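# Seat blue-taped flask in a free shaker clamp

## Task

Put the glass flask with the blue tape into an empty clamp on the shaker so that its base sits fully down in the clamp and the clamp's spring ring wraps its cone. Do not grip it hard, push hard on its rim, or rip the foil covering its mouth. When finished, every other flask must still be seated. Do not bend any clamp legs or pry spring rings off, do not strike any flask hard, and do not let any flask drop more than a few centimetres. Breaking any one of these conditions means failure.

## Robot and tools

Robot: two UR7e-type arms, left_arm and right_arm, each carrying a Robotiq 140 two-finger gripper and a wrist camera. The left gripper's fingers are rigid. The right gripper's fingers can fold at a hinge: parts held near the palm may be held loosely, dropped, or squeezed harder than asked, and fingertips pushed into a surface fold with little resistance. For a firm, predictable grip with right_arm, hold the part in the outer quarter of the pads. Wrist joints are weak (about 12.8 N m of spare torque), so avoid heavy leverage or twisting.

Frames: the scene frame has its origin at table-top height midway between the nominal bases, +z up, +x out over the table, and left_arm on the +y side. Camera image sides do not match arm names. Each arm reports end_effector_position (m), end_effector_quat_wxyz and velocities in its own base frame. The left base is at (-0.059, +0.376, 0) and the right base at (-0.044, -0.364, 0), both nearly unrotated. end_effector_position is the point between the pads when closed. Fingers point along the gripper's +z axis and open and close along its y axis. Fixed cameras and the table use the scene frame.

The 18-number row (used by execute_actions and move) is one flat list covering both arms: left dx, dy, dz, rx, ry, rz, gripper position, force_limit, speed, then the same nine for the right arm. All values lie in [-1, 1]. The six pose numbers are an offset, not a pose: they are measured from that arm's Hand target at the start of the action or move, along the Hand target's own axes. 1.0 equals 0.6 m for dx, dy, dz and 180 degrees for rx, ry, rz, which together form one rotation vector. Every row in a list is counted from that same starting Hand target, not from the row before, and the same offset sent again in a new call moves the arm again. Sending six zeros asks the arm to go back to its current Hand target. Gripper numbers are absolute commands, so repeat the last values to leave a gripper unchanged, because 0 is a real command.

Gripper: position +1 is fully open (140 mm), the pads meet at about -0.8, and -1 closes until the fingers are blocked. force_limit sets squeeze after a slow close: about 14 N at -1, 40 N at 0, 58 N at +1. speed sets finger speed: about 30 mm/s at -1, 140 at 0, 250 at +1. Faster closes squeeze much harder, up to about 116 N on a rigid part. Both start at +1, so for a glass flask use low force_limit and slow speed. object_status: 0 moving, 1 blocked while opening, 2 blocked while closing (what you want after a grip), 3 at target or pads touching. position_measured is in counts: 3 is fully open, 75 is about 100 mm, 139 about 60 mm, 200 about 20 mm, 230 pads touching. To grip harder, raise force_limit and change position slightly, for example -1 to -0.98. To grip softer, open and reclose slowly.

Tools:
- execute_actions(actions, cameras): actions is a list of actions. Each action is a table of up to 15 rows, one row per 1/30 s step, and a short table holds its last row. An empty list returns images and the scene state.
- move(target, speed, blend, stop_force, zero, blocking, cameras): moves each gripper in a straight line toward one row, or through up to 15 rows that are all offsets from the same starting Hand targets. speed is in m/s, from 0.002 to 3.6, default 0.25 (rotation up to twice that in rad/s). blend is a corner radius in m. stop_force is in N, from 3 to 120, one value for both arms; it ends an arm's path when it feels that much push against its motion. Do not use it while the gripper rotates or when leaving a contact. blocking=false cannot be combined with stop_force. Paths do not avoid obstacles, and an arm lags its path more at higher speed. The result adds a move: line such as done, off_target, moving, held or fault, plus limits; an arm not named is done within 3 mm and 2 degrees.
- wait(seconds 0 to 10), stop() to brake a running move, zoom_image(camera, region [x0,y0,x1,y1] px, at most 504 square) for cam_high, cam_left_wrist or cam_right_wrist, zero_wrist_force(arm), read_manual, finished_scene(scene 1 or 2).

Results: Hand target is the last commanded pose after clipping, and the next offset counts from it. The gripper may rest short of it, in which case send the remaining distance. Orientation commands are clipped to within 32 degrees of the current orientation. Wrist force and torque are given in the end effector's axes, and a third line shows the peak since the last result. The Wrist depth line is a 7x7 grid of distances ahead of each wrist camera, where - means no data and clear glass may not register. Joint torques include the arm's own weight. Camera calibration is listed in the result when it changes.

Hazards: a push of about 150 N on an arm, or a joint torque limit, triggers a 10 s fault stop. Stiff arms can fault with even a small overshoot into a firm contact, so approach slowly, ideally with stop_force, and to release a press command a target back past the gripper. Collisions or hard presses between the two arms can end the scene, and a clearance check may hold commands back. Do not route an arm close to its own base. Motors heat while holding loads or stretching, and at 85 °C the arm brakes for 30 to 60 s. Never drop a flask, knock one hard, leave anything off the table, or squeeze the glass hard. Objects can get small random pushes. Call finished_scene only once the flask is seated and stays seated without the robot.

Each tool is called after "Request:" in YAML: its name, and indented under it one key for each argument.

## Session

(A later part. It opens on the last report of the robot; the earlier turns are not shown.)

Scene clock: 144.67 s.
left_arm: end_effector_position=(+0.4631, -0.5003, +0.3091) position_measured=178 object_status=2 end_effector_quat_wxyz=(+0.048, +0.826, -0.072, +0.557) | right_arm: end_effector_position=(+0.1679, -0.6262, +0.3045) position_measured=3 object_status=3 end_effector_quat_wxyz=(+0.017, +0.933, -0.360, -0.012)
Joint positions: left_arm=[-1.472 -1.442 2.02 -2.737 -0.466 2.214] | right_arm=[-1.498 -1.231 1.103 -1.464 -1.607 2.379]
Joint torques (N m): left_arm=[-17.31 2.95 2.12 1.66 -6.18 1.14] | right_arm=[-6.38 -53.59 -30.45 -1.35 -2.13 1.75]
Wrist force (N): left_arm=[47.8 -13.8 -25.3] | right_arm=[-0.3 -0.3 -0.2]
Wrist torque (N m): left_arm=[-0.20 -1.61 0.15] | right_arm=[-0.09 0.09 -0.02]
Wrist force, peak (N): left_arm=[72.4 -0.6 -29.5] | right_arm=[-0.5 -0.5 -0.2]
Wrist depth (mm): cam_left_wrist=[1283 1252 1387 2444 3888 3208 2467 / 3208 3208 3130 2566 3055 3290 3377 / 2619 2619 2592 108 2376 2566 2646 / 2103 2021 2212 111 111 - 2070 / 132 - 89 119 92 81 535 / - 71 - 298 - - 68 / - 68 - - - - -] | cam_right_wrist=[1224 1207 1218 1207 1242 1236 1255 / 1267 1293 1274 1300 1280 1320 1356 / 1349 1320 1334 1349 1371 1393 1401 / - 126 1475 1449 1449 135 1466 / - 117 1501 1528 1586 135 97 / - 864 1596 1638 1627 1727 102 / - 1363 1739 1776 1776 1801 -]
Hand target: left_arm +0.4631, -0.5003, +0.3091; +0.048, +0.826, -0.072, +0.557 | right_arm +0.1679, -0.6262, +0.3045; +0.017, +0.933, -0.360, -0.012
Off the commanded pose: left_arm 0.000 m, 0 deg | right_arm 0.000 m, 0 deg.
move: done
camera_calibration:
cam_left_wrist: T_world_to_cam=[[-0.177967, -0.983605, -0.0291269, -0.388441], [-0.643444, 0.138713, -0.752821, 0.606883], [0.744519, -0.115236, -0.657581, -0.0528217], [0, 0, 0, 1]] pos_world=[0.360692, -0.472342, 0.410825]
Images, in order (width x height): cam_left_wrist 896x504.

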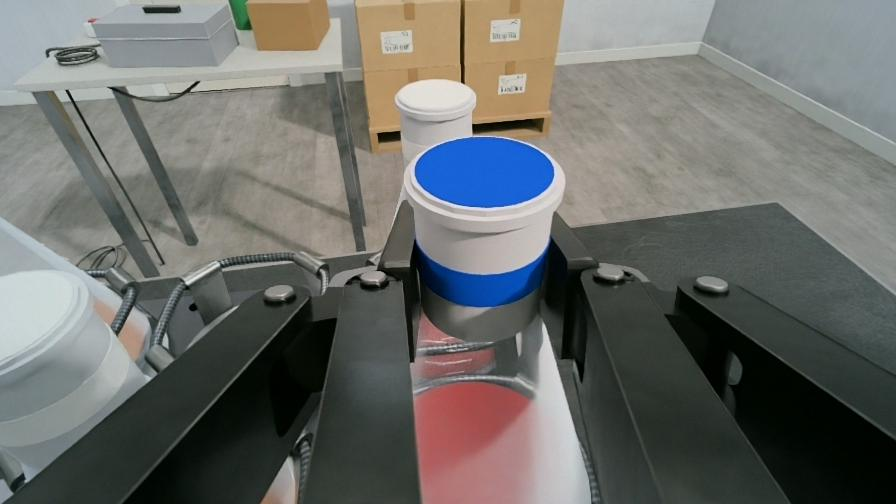

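Request:
move:
  target:
    - [-0.0016,0.006,-0.001,0,0,0,-1,-1,-1,0,0,0,0,0,0,1,1,1]
    - [-0.0036,-0.006,-0.001,0,0,0,-1,-1,-1,0,0,0,0,0,0,1,1,1]
    - [-0.0056,0.006,-0.001,0,0,0,-1,-1,-1,0,0,0,0,0,0,1,1,1]
    - [-0.0076,-0.002,-0.001,0,0,0,-1,-1,-1,0,0,0,0,0,0,1,1,1]
    - [-0.0096,0.002,0.002,0,0,0,-1,-1,-1,0,0,0,0,0,0,1,1,1]
  speed: 0.015
  stop_force: 30
  cameras: ["cam_left_wrist"]

Scene clock: 148.17 s.
left_arm: end_effector_position=(+0.4618, -0.5032, +0.3096) position_measured=178 object_status=2 end_effector_quat_wxyz=(+0.049, +0.825, -0.071, +0.558) | right_arm: end_effector_position=(+0.1679, -0.6262, +0.3045) position_measured=3 object_status=3 end_effector_quat_wxyz=(+0.017, +0.933, -0.360, -0.012)
Joint positions: left_arm=[-1.475 -1.438 2.014 -2.732 -0.462 2.207] | right_arm=[-1.498 -1.231 1.103 -1.464 -1.607 2.379]
Joint torques (N m): left_arm=[1.32 -15.07 -14.84 0.67 -6.3 0.32] | right_arm=[-6.52 -54.2 -30.59 -1.39 -2.13 1.62]
Wrist force (N): left_arm=[42.4 -17.5 -22.4] | right_arm=[-0.3 -0.1 0.0]
Wrist torque (N m): left_arm=[0.17 -1.43 0.63] | right_arm=[-0.05 0.07 -0.02]
Wrist force, peak (N): left_arm=[59.2 -21.7 -32.9] | right_arm=[-0.6 -0.3 -0.1]
Wrist depth (mm): cam_left_wrist=[1290 1258 1358 2566 2619 - - / 3055 3055 3130 2592 3130 3422 3130 / 2592 2673 2646 108 2421 2820 2467 / 2070 2103 2193 109 109 617 667 / 135 - 89 122 92 82 509 / - 71 - 292 - - 68 / - 68 - - - - -] | cam_right_wrist=[1236 1218 1212 1218 1236 1242 1255 / 1274 1261 1300 1307 1300 1320 1341 / 1320 1327 1363 1363 1401 1401 1401 / - 126 1401 1441 1466 138 1501 / - 117 1458 1538 1538 135 97 / - 966 1606 1648 1596 - 101 / - 1327 1789 1868 1828 1841 -]
Hand target: left_arm +0.4618, -0.5032, +0.3096; +0.049, +0.825, -0.071, +0.558 (not the last commanded pose) | right_arm +0.1679, -0.6262, +0.3045; +0.017, +0.933, -0.360, -0.012
Tool commands: left_gripper/position=-1.0 left_gripper/force_limit=-1.0 left_gripper/speed=-1.0 right_gripper/position=+1.0 right_gripper/force_limit=+1.0 right_gripper/speed=+1.0
Off the commanded pose: left_arm 0.007 m, 0 deg | right_arm 0.000 m, 0 deg.
TORQUE FAULT: the external load on joint 5 (wrist 2) of the left arm reached its load limit, and that arm stopped. A torque fault puts only its own arm into a fault stop. That arm's remaining commands of this call were not run. That arm may still press on what stopped it. That arm is still stopped at the end of this call. That arm stays stopped for about 10 more seconds. Until then a move that you send moves the other arm only, and its call returns only when the move has ended. Once the stop has ended, the next robot result says so. If the stop ends while you think or write, that arm runs what you send next, counted from a new Hand target: where the arm stands when the stop ends. While its stop runs, that arm takes no new command, but its gripper still runs the gripper command that each later call begins with. Until it ends, the stop uses up actions while you think or wait. An arm that is not stopped still takes commands.
move: fault (left_arm); path passed 1 of 5 targets
camera_calibration:
cam_left_wrist: T_world_to_cam=[[-0.176751, -0.983868, -0.0276105, -0.392733], [-0.642038, 0.136513, -0.754421, 0.60564], [0.746021, -0.115618, -0.655809, -0.0532869], [0, 0, 0, 1]] pos_world=[0.359181, -0.475236, 0.411118]
Images, in order (width x height): cam_left_wrist 896x504.

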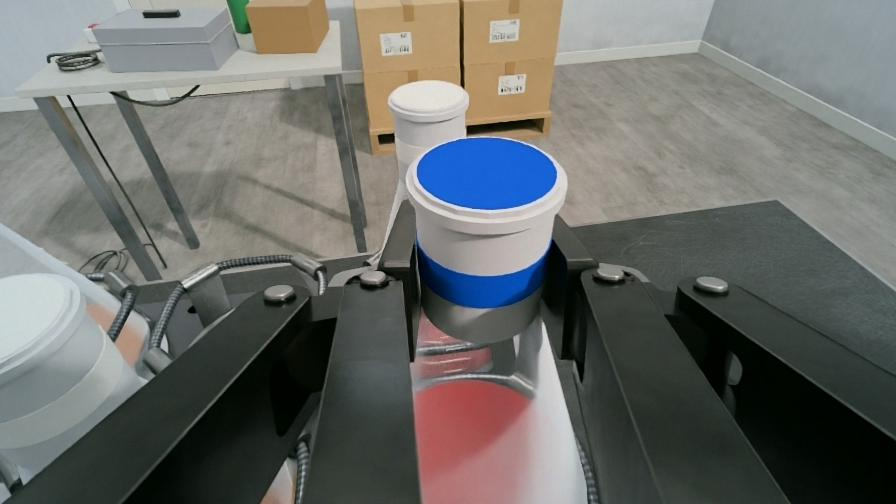

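Request:
wait:
  seconds: 10

Request:
move:
  target: [0.001,-0.0055,0,0,0,0,-1,-1,-1,0,0,0,0,0,0,1,1,1]
  speed: 0.015
  stop_force: 30
  cameras: ["cam_left_wrist","cam_high"]

Request:
zoom_image:
  camera: "cam_left_wrist"
  region: [280, 300, 640, 504]

Request:
zoom_image:
  camera: "cam_high"
  region: [420, 210, 580, 370]

Scene clock: 161.33 s.
left_arm: end_effector_position=(+0.4622, -0.5027, +0.3104) position_measured=178 object_status=2 end_effector_quat_wxyz=(+0.048, +0.824, -0.071, +0.560) | right_arm: end_effector_position=(+0.1679, -0.6262, +0.3045) position_measured=3 object_status=3 end_effector_quat_wxyz=(+0.017, +0.933, -0.360, -0.012)
Joint positions: left_arm=[-1.475 -1.438 2.014 -2.732 -0.459 2.207] | right_arm=[-1.498 -1.231 1.103 -1.464 -1.607 2.379]
Joint torques (N m): left_arm=[0.45 -15.15 -13.63 0.78 -4.93 0.12] | right_arm=[-5.97 -54.14 -31.1 -1.31 -2.15 1.73]
Wrist force (N): left_arm=[30.2 -9.4 -17.0] | right_arm=[-0.6 -0.4 0.2]
Wrist torque (N m): left_arm=[0.07 -1.06 0.45] | right_arm=[-0.12 0.15 -0.02]
Wrist force, peak (N): left_arm=[42.6 -17.5 -22.4] | right_arm=[-0.6 -0.4 0.2]
Wrist depth (mm): cam_left_wrist=[3019 1277 1410 2491 2541 3055 - / 3055 3333 3248 225 3666 3248 3248 / 2851 2673 2592 108 2354 2467 2444 / 2212 2053 2251 111 116 623 1929 / 133 - 89 119 92 81 76 / - 71 - - - - 68 / - 68 - - - - -] | cam_right_wrist=[1184 1195 1224 1274 1224 1249 1249 / 1261 1261 1287 1280 1320 1300 1314 / - 1314 1458 1356 1378 1409 1401 / - 126 1955 1458 1466 138 1475 / - 117 1433 1519 1528 1528 97 / - 873 1638 1627 1659 1659 101 / - 727 1751 1670 1716 1776 -]
Hand target: left_arm +0.4622, -0.5027, +0.3104; +0.048, +0.824, -0.071, +0.560 (not the last commanded pose) | right_arm +0.1679, -0.6262, +0.3045; +0.017, +0.933, -0.360, -0.012
Tool commands: left_gripper/position=-1.0 left_gripper/force_limit=-1.0 left_gripper/speed=-1.0 right_gripper/position=+1.0 right_gripper/force_limit=+1.0 right_gripper/speed=+1.0
Off the commanded pose: left_arm 0.007 m, 0 deg | right_arm 0.000 m, 0 deg.
TORQUE FAULT, CONTINUED: the left arm's stop, for the torque fault of joint 5 (wrist 2) that an earlier result reported, is over. The rest of the stop counts as 19 of the actions that you can send in this scene. Before the stop ended, the hold on joint 5 (wrist 2) of that arm was turned back by 0.2 degrees, the way its load pushed it. That arm's target is now where it stood when the stop ended, not its last command. That arm keeps its grip as last carried out and accepts commands again: back off and push less far. That arm stops again whenever a joint's load reaches its limit.
wait: 10.00 s; at rest from the start

Scene clock: 162.77 s.
left_arm: end_effector_position=(+0.4630, -0.4995, +0.3110) position_measured=178 object_status=2 end_effector_quat_wxyz=(+0.048, +0.824, -0.071, +0.560) | right_arm: end_effector_position=(+0.1679, -0.6262, +0.3045) position_measured=3 object_status=3 end_effector_quat_wxyz=(+0.017, +0.933, -0.360, -0.012)
Joint positions: left_arm=[-1.473 -1.444 2.02 -2.736 -0.46 2.211] | right_arm=[-1.498 -1.231 1.103 -1.464 -1.607 2.379]
Joint torques (N m): left_arm=[15.8 -6.25 -16.67 2.91 0.41 -0.91] | right_arm=[-6.13 -53.99 -30.85 -1.34 -2.26 1.72]
Wrist force (N): left_arm=[22.0 10.3 -6.8] | right_arm=[-0.4 -0.2 0.0]
Wrist torque (N m): left_arm=[-0.04 -0.86 -0.27] | right_arm=[-0.08 0.10 -0.02]
Wrist force, peak (N): left_arm=[29.2 -8.4 -16.3] | right_arm=[-0.5 -0.3 0.0]
Wrist depth (mm): cam_left_wrist=[1410 1290 1351 2121 2467 2566 - / 3055 3248 2789 2467 3055 3208 3168 / 2516 2646 2566 109 2467 2444 2467 / 2156 2121 2121 109 116 651 1974 / 129 - 89 122 92 81 - / - 71 - 294 - - 68 / - 67 - - - - -] | cam_right_wrist=[1146 1201 1173 1224 1249 1242 1267 / 1371 1274 1267 1300 1300 1327 1327 / - 1267 1386 1349 1386 1393 1425 / - 126 1386 1425 1449 138 1475 / - 117 1433 1538 1538 1528 97 / - 858 1596 1670 1681 1704 102 / - 673 1739 1776 1789 1911 -]
Hand target: left_arm +0.4630, -0.4995, +0.3109; +0.048, +0.824, -0.071, +0.560 | right_arm +0.1679, -0.6262, +0.3045; +0.017, +0.933, -0.360, -0.012
Off the commanded pose: left_arm 0.000 m, 0 deg | right_arm 0.000 m, 0 deg.
move: done
camera_calibration:
cam_left_wrist: T_world_to_cam=[[-0.174969, -0.984169, -0.0282299, -0.389537], [-0.64033, 0.135527, -0.756049, 0.606134], [0.747906, -0.114209, -0.653906, -0.0536131], [0, 0, 0, 1]] pos_world=[0.360066, -0.471641, 0.412212]
Images, in order (width x height): cam_high 896x504, cam_left_wrist 896x504.

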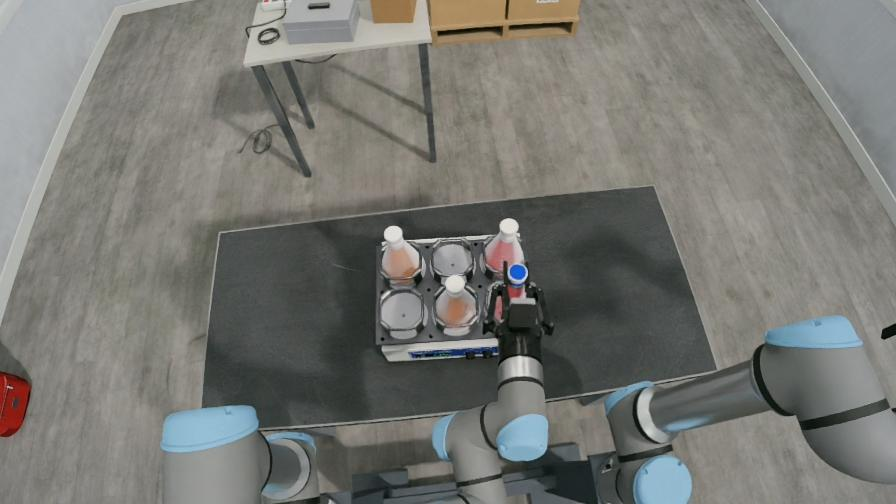

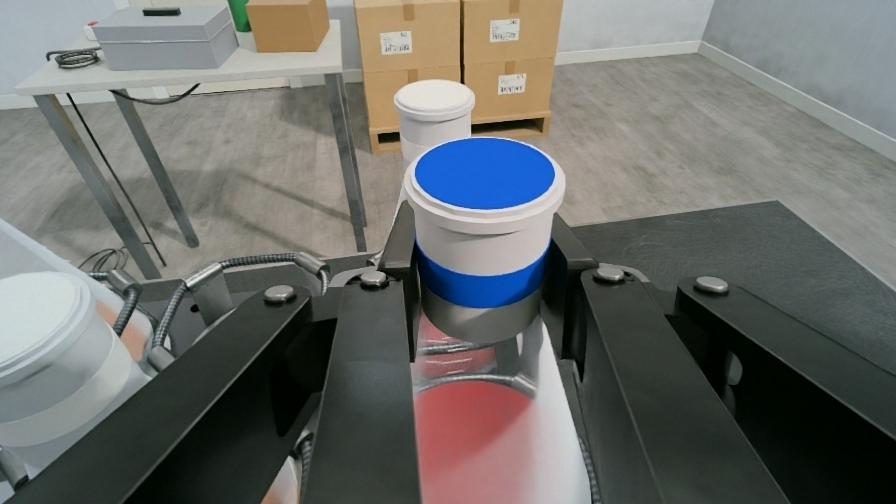

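Scaled by 1.400 from the camera's 896x504 image, which has a finer 1280x720 frame.

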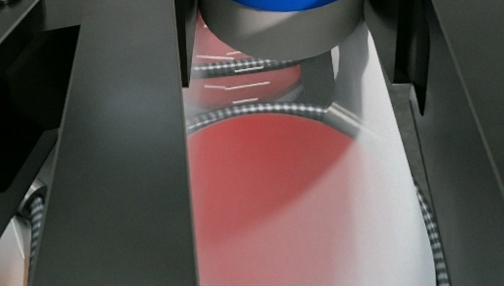

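Scaled by 3.150 from the camera's 896x504 image, which has a finer 1280x720 frame.

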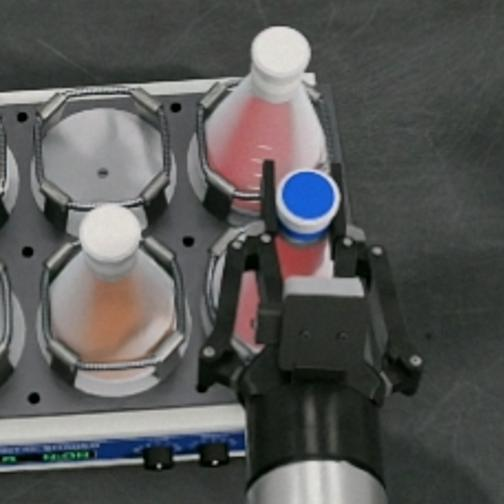

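Request:
move:
  target:
    - [0.0,0.0025,0,0,0,0,-1,-1,-1,0,0,0,0,0,0,1,1,1]
    - [-0.0025,0.0025,-0.0062,0,0,0,-1,-1,-1,0,0,0,0,0,0,1,1,1]
    - [-0.045,0.0025,0.01,0,0,0,-1,-1,-1,0,0,0,0,0,0,1,1,1]
  speed: 0.015
  stop_force: 32
  cameras: ["cam_left_wrist","cam_high"]

Request:
zoom_image:
  camera: "cam_left_wrist"
  region: [280, 300, 640, 504]

Scene clock: 166.80 s.
left_arm: end_effector_position=(+0.4587, -0.5002, +0.3094) position_measured=178 object_status=2 end_effector_quat_wxyz=(+0.048, +0.824, -0.070, +0.560) | right_arm: end_effector_position=(+0.1679, -0.6262, +0.3045) position_measured=3 object_status=3 end_effector_quat_wxyz=(+0.017, +0.933, -0.360, -0.012)
Joint positions: left_arm=[-1.482 -1.447 2.025 -2.722 -0.455 2.194] | right_arm=[-1.498 -1.231 1.103 -1.464 -1.607 2.379]
Joint torques (N m): left_arm=[-9.04 -16.75 -6.22 2.41 -9.41 -1.2] | right_arm=[-5.48 -53.49 -30.58 -1.3 -2.19 1.72]
Wrist force (N): left_arm=[55.2 1.3 1.6] | right_arm=[-0.6 -0.3 0.2]
Wrist torque (N m): left_arm=[-0.08 -1.38 -0.06] | right_arm=[-0.12 0.15 -0.02]
Wrist force, peak (N): left_arm=[63.5 1.1 -6.5] | right_arm=[-0.6 -0.4 0.1]
Wrist depth (mm): cam_left_wrist=[1240 1264 1337 2491 2789 3130 - / 3130 3248 3248 231 3055 3468 2820 / 2619 2541 2592 108 2376 2491 2421 / 2212 2138 2193 110 111 - 2138 / 131 - 89 122 92 81 503 / - 71 - - - - 68 / - 67 - - - - -] | cam_right_wrist=[1218 1212 1218 1218 1230 1242 1261 / 1236 1280 1261 1274 1334 1307 1327 / 1300 1334 1363 1356 1363 1371 1393 / - 125 1449 1433 1441 138 1458 / - 117 1576 1528 1547 1547 97 / - 864 1606 1648 1659 1716 101 / - - 1596 1739 1789 1764 -]
Hand target: left_arm +0.4587, -0.5002, +0.3094; +0.048, +0.824, -0.070, +0.560 (not the last commanded pose) | right_arm +0.1679, -0.6262, +0.3045; +0.017, +0.933, -0.360, -0.012
Off the commanded pose: left_arm 0.026 m, 0 deg | right_arm 0.000 m, 0 deg.
move: contact (left_arm); path passed 2 of 3 targets
camera_calibration:
cam_left_wrist: T_world_to_cam=[[-0.174785, -0.984215, -0.0277799, -0.39141], [-0.640186, 0.135035, -0.756259, 0.602016], [0.748072, -0.114399, -0.653683, -0.0517004], [0, 0, 0, 1]] pos_world=[0.355665, -0.472439, 0.410611]
Images, in order (width x height): cam_high 896x504, cam_left_wrist 896x504.

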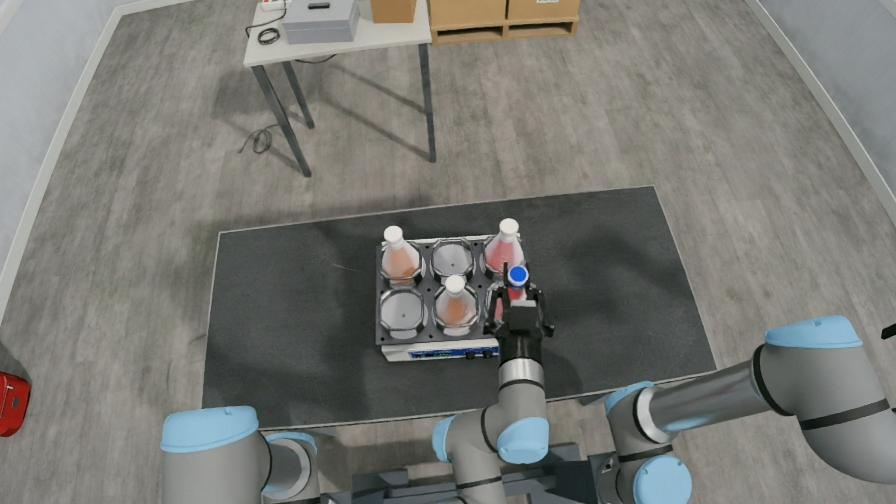

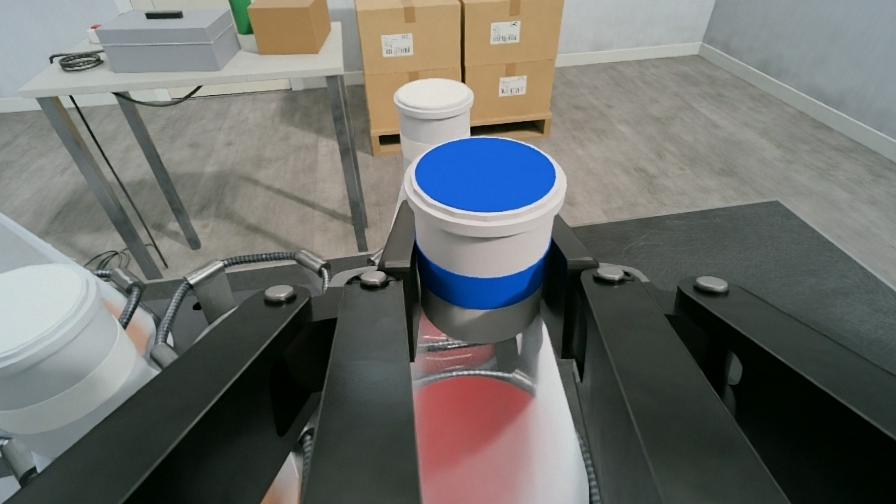

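Scaled by 1.400 from the camera's 896x504 image, which has a finer 1280x720 frame.

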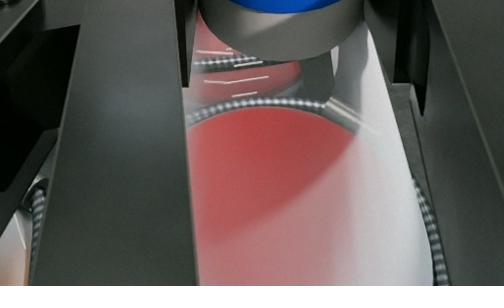

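Request:
move:
  target:
    - [-0.005,0,-0.0124,0,0,0,-1,-1,-1,0,0,0,0,0,0,1,1,1]
    - [-0.045,0,0.004,0,0,0,-1,-1,-1,0,0,0,0,0,0,1,1,1]
  speed: 0.015
  stop_force: 24
  cameras: ["cam_left_wrist"]

Request:
zoom_image:
  camera: "cam_left_wrist"
  region: [280, 300, 640, 504]

Scene clock: 172.57 s.
left_arm: end_effector_position=(+0.4508, -0.4989, +0.3043) position_measured=178 object_status=2 end_effector_quat_wxyz=(+0.048, +0.824, -0.070, +0.560) | right_arm: end_effector_position=(+0.1679, -0.6262, +0.3045) position_measured=3 object_status=3 end_effector_quat_wxyz=(+0.017, +0.933, -0.360, -0.012)
Joint positions: left_arm=[-1.499 -1.456 2.043 -2.702 -0.446 2.161] | right_arm=[-1.498 -1.231 1.103 -1.464 -1.607 2.379]
Joint torques (N m): left_arm=[-14.31 -46.7 -35.54 -7.12 6.9 -0.78] | right_arm=[-6 -53.48 -31.19 -1.35 -2.14 1.68]
Wrist force (N): left_arm=[-11.7 -1.8 6.9] | right_arm=[-0.3 -0.2 0.0]
Wrist torque (N m): left_arm=[-0.02 -0.03 0.22] | right_arm=[-0.09 0.09 -0.02]
Wrist force, peak (N): left_arm=[73.7 6.8 0.4] | right_arm=[-0.6 -0.4 0.2]
Wrist depth (mm): cam_left_wrist=[1309 1270 1434 2491 3774 3564 - / 2984 3333 3130 2730 2916 3055 2820 / 2619 2730 2491 110 110 2541 2312 / 312 598 378 107 107 581 632 / 133 278 89 112 92 82 492 / - 71 - - - - 68 / - 67 - - - - -] | cam_right_wrist=[1152 1195 1207 1218 1236 1230 1242 / 1249 1293 1287 1300 1300 1334 1320 / 1300 1307 1341 1371 1401 1378 1386 / - 125 1356 1433 1501 135 1449 / - 117 1501 1547 1596 1538 97 / - - 1606 1638 1638 1727 101 / - - 1828 1739 1716 1789 -]
Hand target: left_arm +0.4508, -0.4989, +0.3043; +0.048, +0.824, -0.070, +0.560 (not the last commanded pose) | right_arm +0.1679, -0.6262, +0.3045; +0.017, +0.933, -0.360, -0.012
Off the commanded pose: left_arm 0.021 m, 0 deg | right_arm 0.000 m, 0 deg.
move: contact (left_arm); path passed 1 of 2 targets
camera_calibration:
cam_left_wrist: T_world_to_cam=[[-0.174857, -0.984204, -0.0277138, -0.39155], [-0.640176, 0.135032, -0.756268, 0.592911], [0.748064, -0.114497, -0.653675, -0.0490108], [0, 0, 0, 1]] pos_world=[0.347765, -0.471039, 0.405511]
Images, in order (width x height): cam_left_wrist 896x504.

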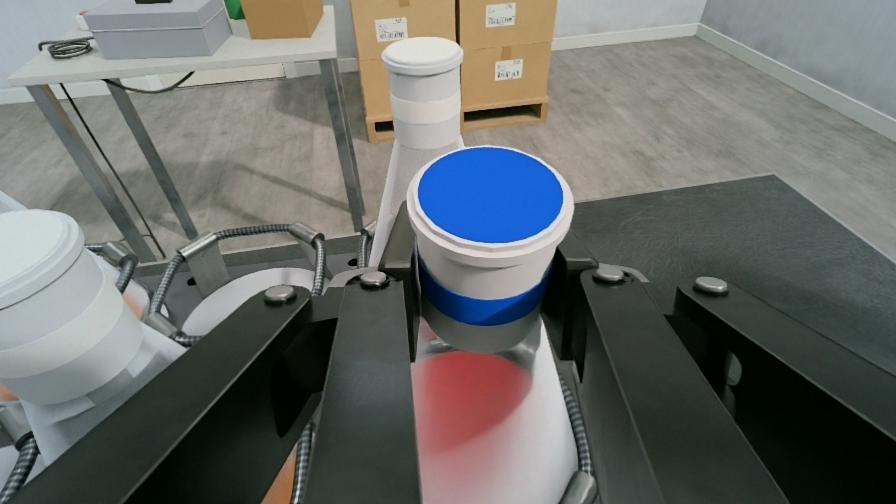

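Scaled by 1.400 from the camera's 896x504 image, which has a finer 1280x720 frame.

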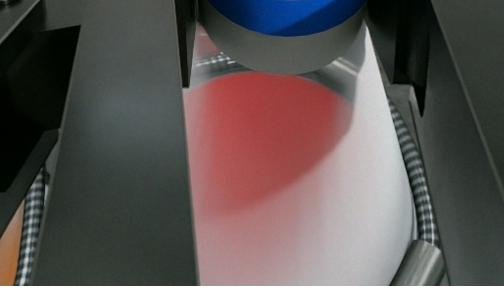

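Request:
move:
  target:
    - [0.0024,0,0.0188,0,0,0,-1,-1,-1,0,0,0,0,0,0,1,1,1]
    - [-0.0147,0,0.0258,0,0,0,-1,-1,-1,0,0,0,0,0,0,1,1,1]
  speed: 0.015
  stop_force: 28
  cameras: ["cam_left_wrist","cam_high"]

Request:
zoom_image:
  camera: "cam_high"
  region: [420, 210, 580, 370]

Scene clock: 177.93 s.
left_arm: end_effector_position=(+0.4617, -0.5008, +0.2904) position_measured=178 object_status=2 end_effector_quat_wxyz=(+0.048, +0.824, -0.070, +0.560) | right_arm: end_effector_position=(+0.1679, -0.6262, +0.3045) position_measured=3 object_status=3 end_effector_quat_wxyz=(+0.017, +0.933, -0.360, -0.012)
Joint positions: left_arm=[-1.476 -1.413 2.046 -2.789 -0.458 2.206] | right_arm=[-1.498 -1.231 1.103 -1.464 -1.607 2.379]
Joint torques (N m): left_arm=[-5.54 -42.59 -29.53 -1.1 4.27 -0.11] | right_arm=[-5.64 -53.24 -30.56 -1.35 -2.17 1.88]
Wrist force (N): left_arm=[-1.6 0.9 1.3] | right_arm=[-0.3 -0.2 0.1]
Wrist torque (N m): left_arm=[0.08 -0.51 -0.17] | right_arm=[-0.07 0.08 -0.02]
Wrist force, peak (N): left_arm=[-12.0 -1.7 6.9] | right_arm=[-0.5 -0.4 -0.2]
Wrist depth (mm): cam_left_wrist=[1246 1252 1337 2333 2673 2789 2851 / 2916 3248 2916 2701 2851 3092 2984 / 2491 2444 2444 110 2212 2491 2333 / 1565 346 331 107 113 575 574 / 135 - 89 121 92 81 485 / - 71 - - - - 68 / - 67 - - - - -] | cam_right_wrist=[1190 1201 1201 1218 1236 1242 1242 / 1249 1242 1261 1307 1320 1314 1349 / 1242 1356 1349 1349 1401 1401 1417 / - 125 1409 1433 1475 138 1458 / - 117 1458 1528 1528 1547 97 / - - 1627 1648 1693 1670 101 / - 662 1739 1814 1776 1670 -]
Hand target: left_arm +0.4617, -0.5008, +0.2904; +0.048, +0.824, -0.070, +0.560 | right_arm +0.1679, -0.6262, +0.3045; +0.017, +0.933, -0.360, -0.012
Off the commanded pose: left_arm 0.000 m, 0 deg | right_arm 0.000 m, 0 deg.
move: done
camera_calibration:
cam_left_wrist: T_world_to_cam=[[-0.174857, -0.984204, -0.0277138, -0.391882], [-0.640176, 0.135032, -0.756268, 0.589697], [0.748064, -0.114497, -0.653675, -0.0665432], [0, 0, 0, 1]] pos_world=[0.358765, -0.472939, 0.391611]
Images, in order (width x height): cam_high 896x504, cam_left_wrist 896x504.

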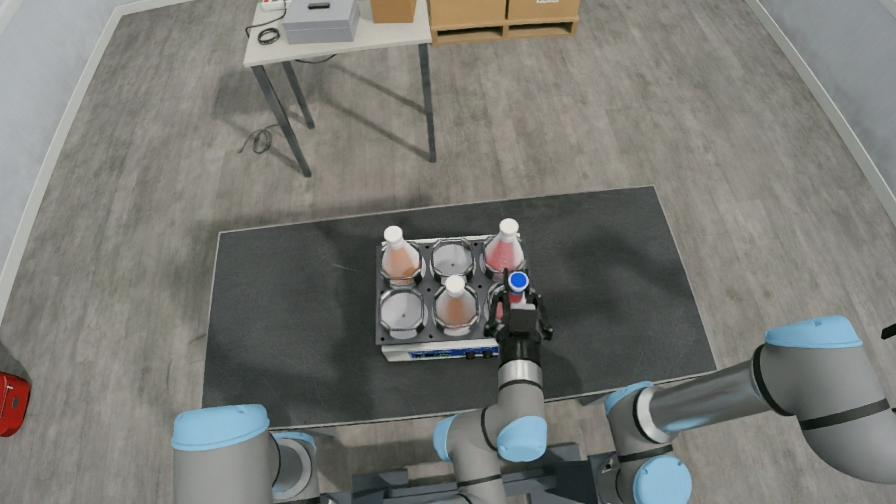

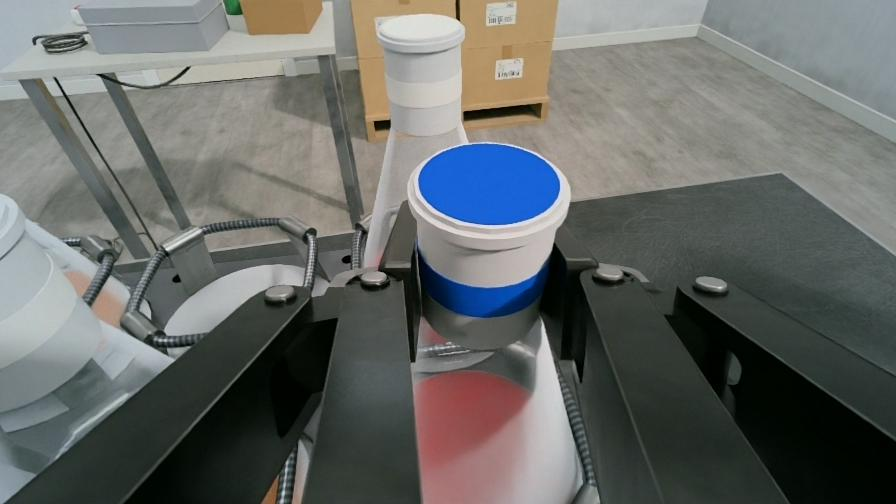

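Scaled by 3.150 from the camera's 896x504 image, which has a finer 1280x720 frame.

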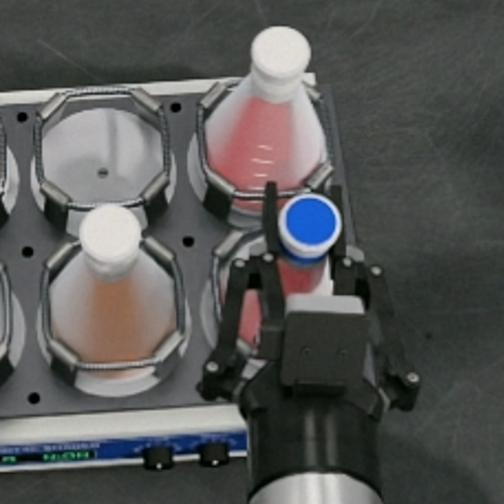

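Request:
move:
  target: [-0.0232,0,0.0094,0,0,0,-1,-1,-1,0,0,0,0,0,0,1,1,1]
  speed: 0.015
  stop_force: 20
  cameras: ["cam_left_wrist"]

Request:
zoom_image:
  camera: "cam_left_wrist"
  region: [280, 300, 640, 504]

Scene clock: 184.07 s.
left_arm: end_effector_position=(+0.4618, -0.5008, +0.2841) position_measured=178 object_status=2 end_effector_quat_wxyz=(+0.048, +0.824, -0.070, +0.560) | right_arm: end_effector_position=(+0.1679, -0.6262, +0.3045) position_measured=3 object_status=3 end_effector_quat_wxyz=(+0.017, +0.933, -0.360, -0.012)
Joint positions: left_arm=[-1.476 -1.403 2.054 -2.807 -0.458 2.206] | right_arm=[-1.498 -1.231 1.103 -1.464 -1.607 2.379]
Joint torques (N m): left_arm=[11.33 -33.84 -20.59 -1.24 -1.59 -0.68] | right_arm=[-5.1 -53.42 -30.66 -1.38 -2.18 1.67]
Wrist force (N): left_arm=[15.3 3.2 -8.5] | right_arm=[-0.4 -0.2 0.0]
Wrist torque (N m): left_arm=[-0.05 -1.03 -0.41] | right_arm=[-0.08 0.11 -0.02]
Wrist force, peak (N): left_arm=[18.4 1.7 -10.9] | right_arm=[-0.6 -0.3 -0.2]
Wrist depth (mm): cam_left_wrist=[1222 1252 1337 2251 2592 3830 - / 3055 3248 3055 2619 2984 3248 3208 / 2646 2491 2491 110 2354 2491 2398 / 316 343 317 104 115 578 574 / 132 257 89 120 92 82 490 / - 71 - - - - 68 / - 67 - - - - -] | cam_right_wrist=[1255 1201 1207 1224 1218 - 1261 / 1212 1280 1267 1280 1293 1334 1320 / 1280 1320 1334 1363 1378 1386 1409 / - 126 1378 1417 1458 135 1458 / - 117 1349 1538 1566 1547 97 / - - - 1576 1670 - 101 / - - 1739 1727 1789 1854 -]
Hand target: left_arm +0.4618, -0.5008, +0.2841; +0.048, +0.824, -0.070, +0.560 (not the last commanded pose) | right_arm +0.1679, -0.6262, +0.3045; +0.017, +0.933, -0.360, -0.012
Off the commanded pose: left_arm 0.009 m, 0 deg | right_arm 0.000 m, 0 deg.
move: contact (left_arm)
camera_calibration:
cam_left_wrist: T_world_to_cam=[[-0.174801, -0.98422, -0.0275018, -0.392166], [-0.640146, 0.134826, -0.75633, 0.584848], [0.748103, -0.114602, -0.653612, -0.0707488], [0, 0, 0, 1]] pos_world=[0.358765, -0.472938, 0.385311]
Images, in order (width x height): cam_left_wrist 896x504.

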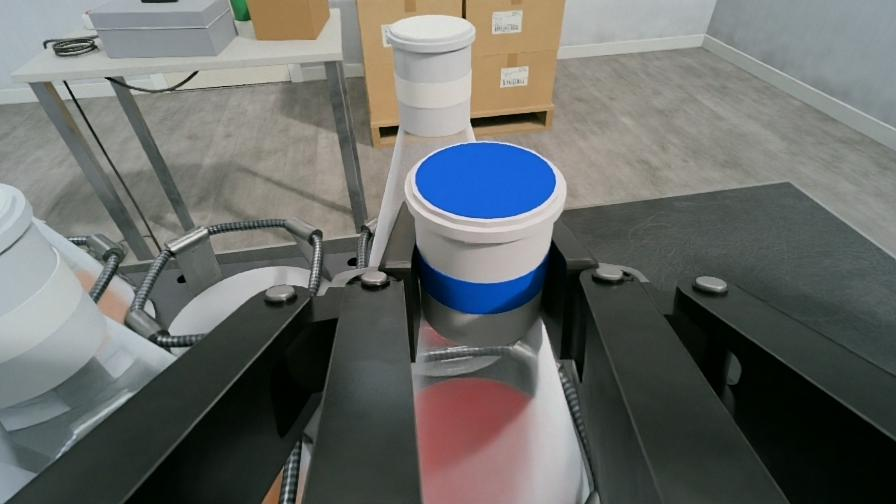

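Scaled by 1.400 from the camera's 896x504 image, which has a finer 1280x720 frame.

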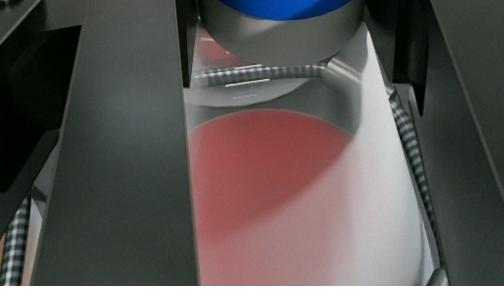

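Request:
move:
  target: [-0.0232,0,0.0094,0,0,0,-1,-1,-1,0,0,0,0,0,0,1,1,1]
  speed: 0.015
  stop_force: 20
  cameras: ["cam_left_wrist","cam_high"]

Request:
zoom_image:
  camera: "cam_high"
  region: [420, 210, 580, 370]

Scene clock: 188.73 s.
left_arm: end_effector_position=(+0.4618, -0.5008, +0.2813) position_measured=178 object_status=2 end_effector_quat_wxyz=(+0.048, +0.824, -0.070, +0.560) | right_arm: end_effector_position=(+0.1679, -0.6262, +0.3045) position_measured=3 object_status=3 end_effector_quat_wxyz=(+0.017, +0.933, -0.360, -0.012)
Joint positions: left_arm=[-1.476 -1.398 2.057 -2.815 -0.458 2.206] | right_arm=[-1.498 -1.231 1.103 -1.464 -1.607 2.379]
Joint torques (N m): left_arm=[8.56 -23.27 -16.1 -0.12 -9.05 -0.12] | right_arm=[-4.72 -53.43 -30.9 -1.32 -2.18 1.79]
Wrist force (N): left_arm=[32.3 -4.8 -18.8] | right_arm=[-0.4 0.1 -0.1]
Wrist torque (N m): left_arm=[0.15 -1.44 0.30] | right_arm=[-0.03 0.11 -0.02]
Wrist force, peak (N): left_arm=[40.8 -4.5 -24.9] | right_arm=[-0.6 -0.3 0.0]
Wrist depth (mm): cam_left_wrist=[1252 1252 1337 2398 2759 3564 - / 3055 3290 3055 2646 3019 3248 3130 / 2592 2516 2516 110 2516 2701 2566 / 313 344 324 107 112 - - / 277 - 89 124 92 81 478 / - 71 - - - - 68 / - 67 - - - - -] | cam_right_wrist=[1173 1207 1207 1218 1224 1236 1267 / 1267 1261 1293 1300 1300 1320 1327 / 1349 1356 1334 1378 1378 1393 1417 / - 126 1409 1433 1458 138 1466 / - 117 1458 1547 1670 1519 97 / - - 1727 1606 1648 1681 102 / - - 1764 1576 1789 1828 -]
Hand target: left_arm +0.4618, -0.5008, +0.2813; +0.048, +0.824, -0.070, +0.560 (not the last commanded pose) | right_arm +0.1679, -0.6262, +0.3045; +0.017, +0.933, -0.360, -0.012
Off the commanded pose: left_arm 0.012 m, 0 deg | right_arm 0.000 m, 0 deg.
move: contact (left_arm)
camera_calibration:
cam_left_wrist: T_world_to_cam=[[-0.174762, -0.98424, -0.027011, -0.392455], [-0.640133, 0.134421, -0.756413, 0.582489], [0.748123, -0.114902, -0.653536, -0.0728227], [0, 0, 0, 1]] pos_world=[0.358765, -0.472936, 0.38241]
Images, in order (width x height): cam_high 896x504, cam_left_wrist 896x504.

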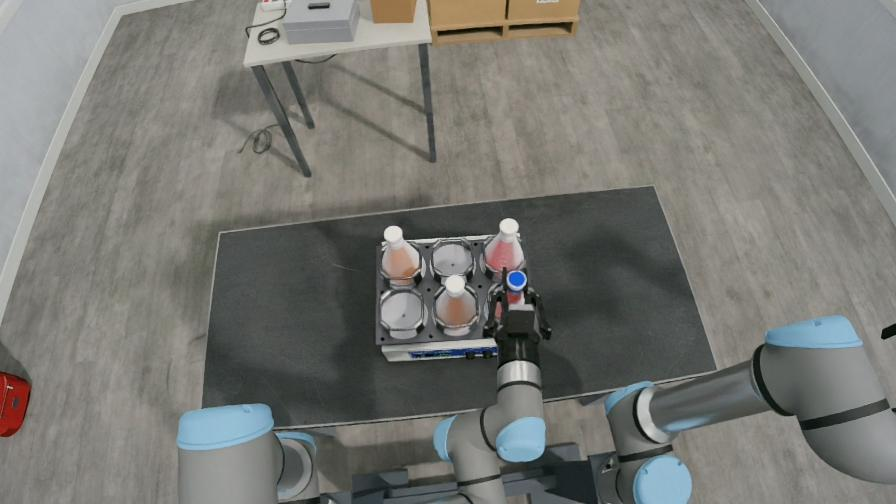

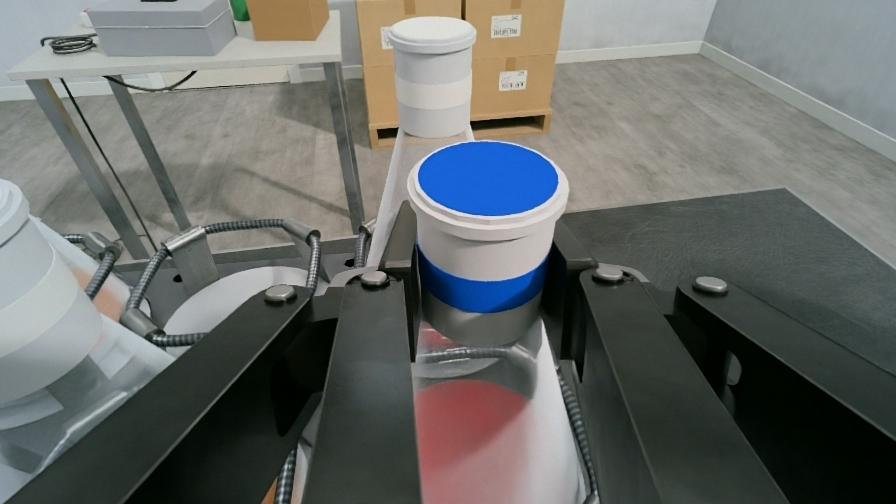

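Scaled by 3.150 from the camera's 896x504 image, which has a finer 1280x720 frame.

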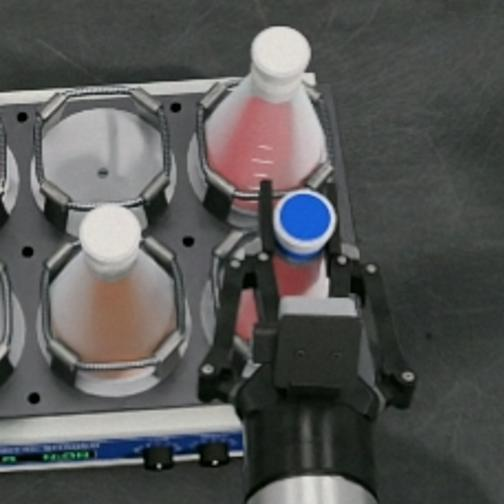

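Request:
move:
  target:
    - [0.0046,0,-0.0019,0,0,0,-1,-1,-1,0,0,0,0,0,0,1,1,1]
    - [0.0046,0,-0.0019,0,0,0,0.17,-1,-1,0,0,0,0,0,0,1,1,1]
    - [0.0046,0,-0.2,0,0,0,0.17,-1,-1,0,0,0,0,0,0,1,1,1]
  speed: [0.02,0.02,0.1]
  cameras: ["cam_left_wrist","cam_high"]

Request:
zoom_image:
  camera: "cam_high"
  region: [420, 210, 580, 370]

Request:
zoom_image:
  camera: "cam_left_wrist"
  region: [250, 100, 700, 504]

Scene clock: 198.97 s.
left_arm: end_effector_position=(+0.3529, -0.4821, +0.3281) position_measured=108 object_status=3 end_effector_quat_wxyz=(+0.049, +0.824, -0.070, +0.560) | right_arm: end_effector_position=(+0.1679, -0.6262, +0.3045) position_measured=3 object_status=3 end_effector_quat_wxyz=(+0.017, +0.933, -0.360, -0.012)
Joint positions: left_arm=[-1.724 -1.68 2.063 -1.999 -0.378 1.618] | right_arm=[-1.498 -1.231 1.103 -1.464 -1.607 2.379]
Joint torques (N m): left_arm=[10.29 -13.98 -18.03 -0.81 0 -0.69] | right_arm=[-4.58 -53.38 -30.09 -1.42 -2.16 1.69]
Wrist force (N): left_arm=[1.3 0.0 0.5] | right_arm=[-0.4 -0.2 0.1]
Wrist torque (N m): left_arm=[-0.11 -0.54 0.00] | right_arm=[-0.08 0.10 -0.02]
Wrist force, peak (N): left_arm=[32.5 -4.8 -18.9] | right_arm=[-0.6 -0.4 0.1]
Wrist depth (mm): cam_left_wrist=[1584 1358 1442 2516 3888 3948 3208 / 323 3377 3774 322 2916 3130 2851 / 2646 212 2516 237 761 3092 2491 / 404 373 132 385 141 106 2212 / 323 89 112 - 282 106 85 / - - 302 302 306 - - / - - 299 309 341 - -] | cam_right_wrist=[1261 1212 1195 1207 1249 1236 1261 / 1242 1255 1274 1293 1300 1280 1320 / 1449 1341 1356 1356 1363 1393 1401 / - 125 1458 1441 1425 138 1484 / - 117 1670 1538 1566 1557 97 / - - 1670 1638 1638 1704 102 / - - 1739 1727 1854 1789 -]
Hand target: left_arm +0.3529, -0.4820, +0.3281; +0.048, +0.824, -0.070, +0.560 | right_arm +0.1679, -0.6262, +0.3045; +0.017, +0.933, -0.360, -0.012
Off the commanded pose: left_arm 0.000 m, 0 deg | right_arm 0.000 m, 0 deg.
move: done
camera_calibration:
cam_left_wrist: T_world_to_cam=[[-0.174771, -0.984242, -0.0268722, -0.391773], [-0.640141, 0.134321, -0.756424, 0.545689], [0.748114, -0.114999, -0.653529, 0.0414138], [0, 0, 0, 1]] pos_world=[0.249865, -0.454135, 0.42931]
Images, in order (width x height): cam_high 896x504, cam_left_wrist 896x504.

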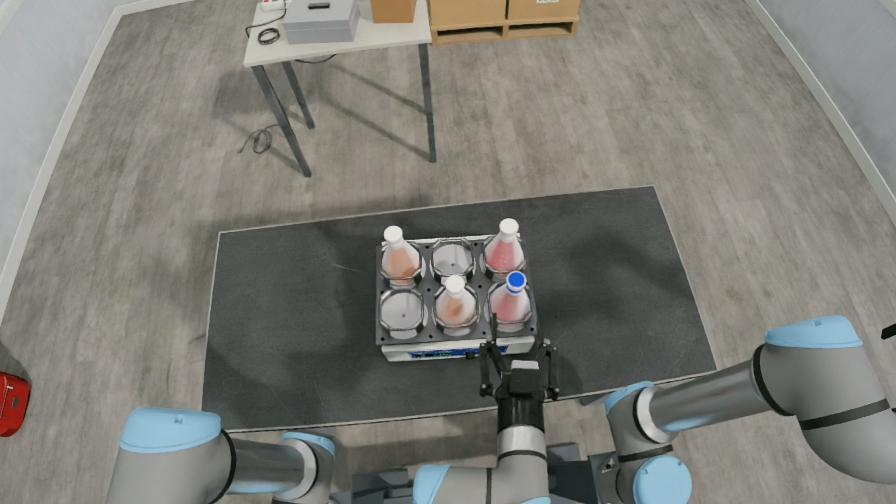

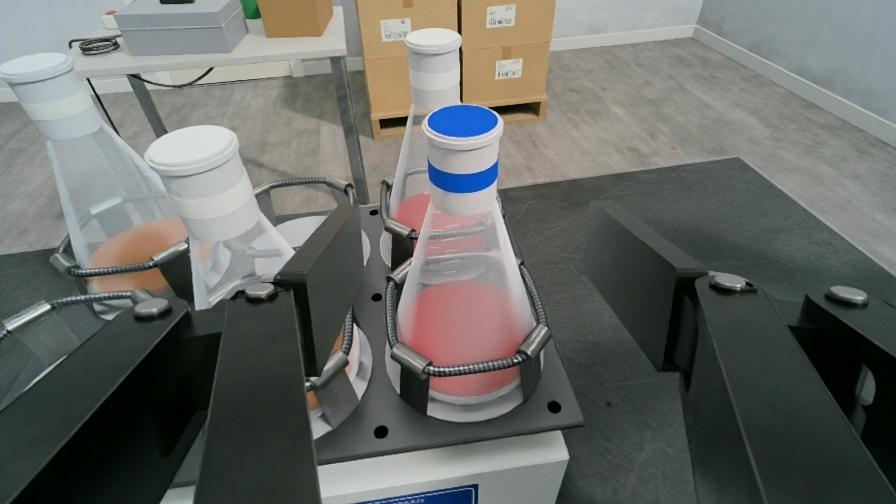

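Scaled by 3.150 from the camera's 896x504 image, which has a finer 1280x720 frame.

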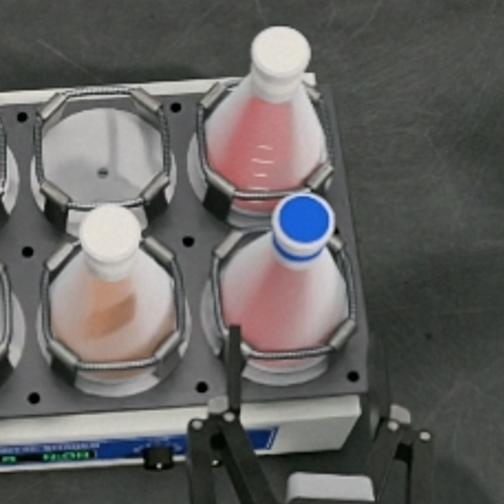

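Scaled by 1.120 from the camera's 896x504 image, which has a finer 1280x720 frame.

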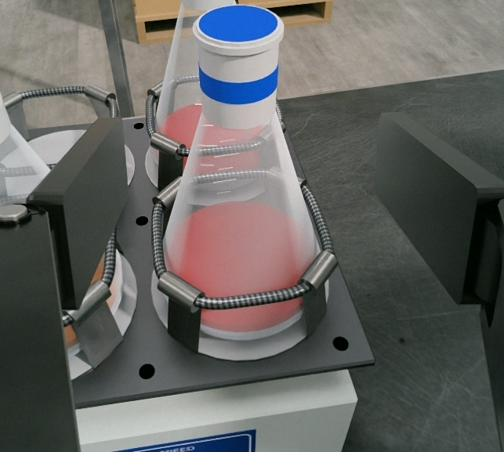

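Request:
finished_scene:
  scene: 2

The scene is finished: the task was done.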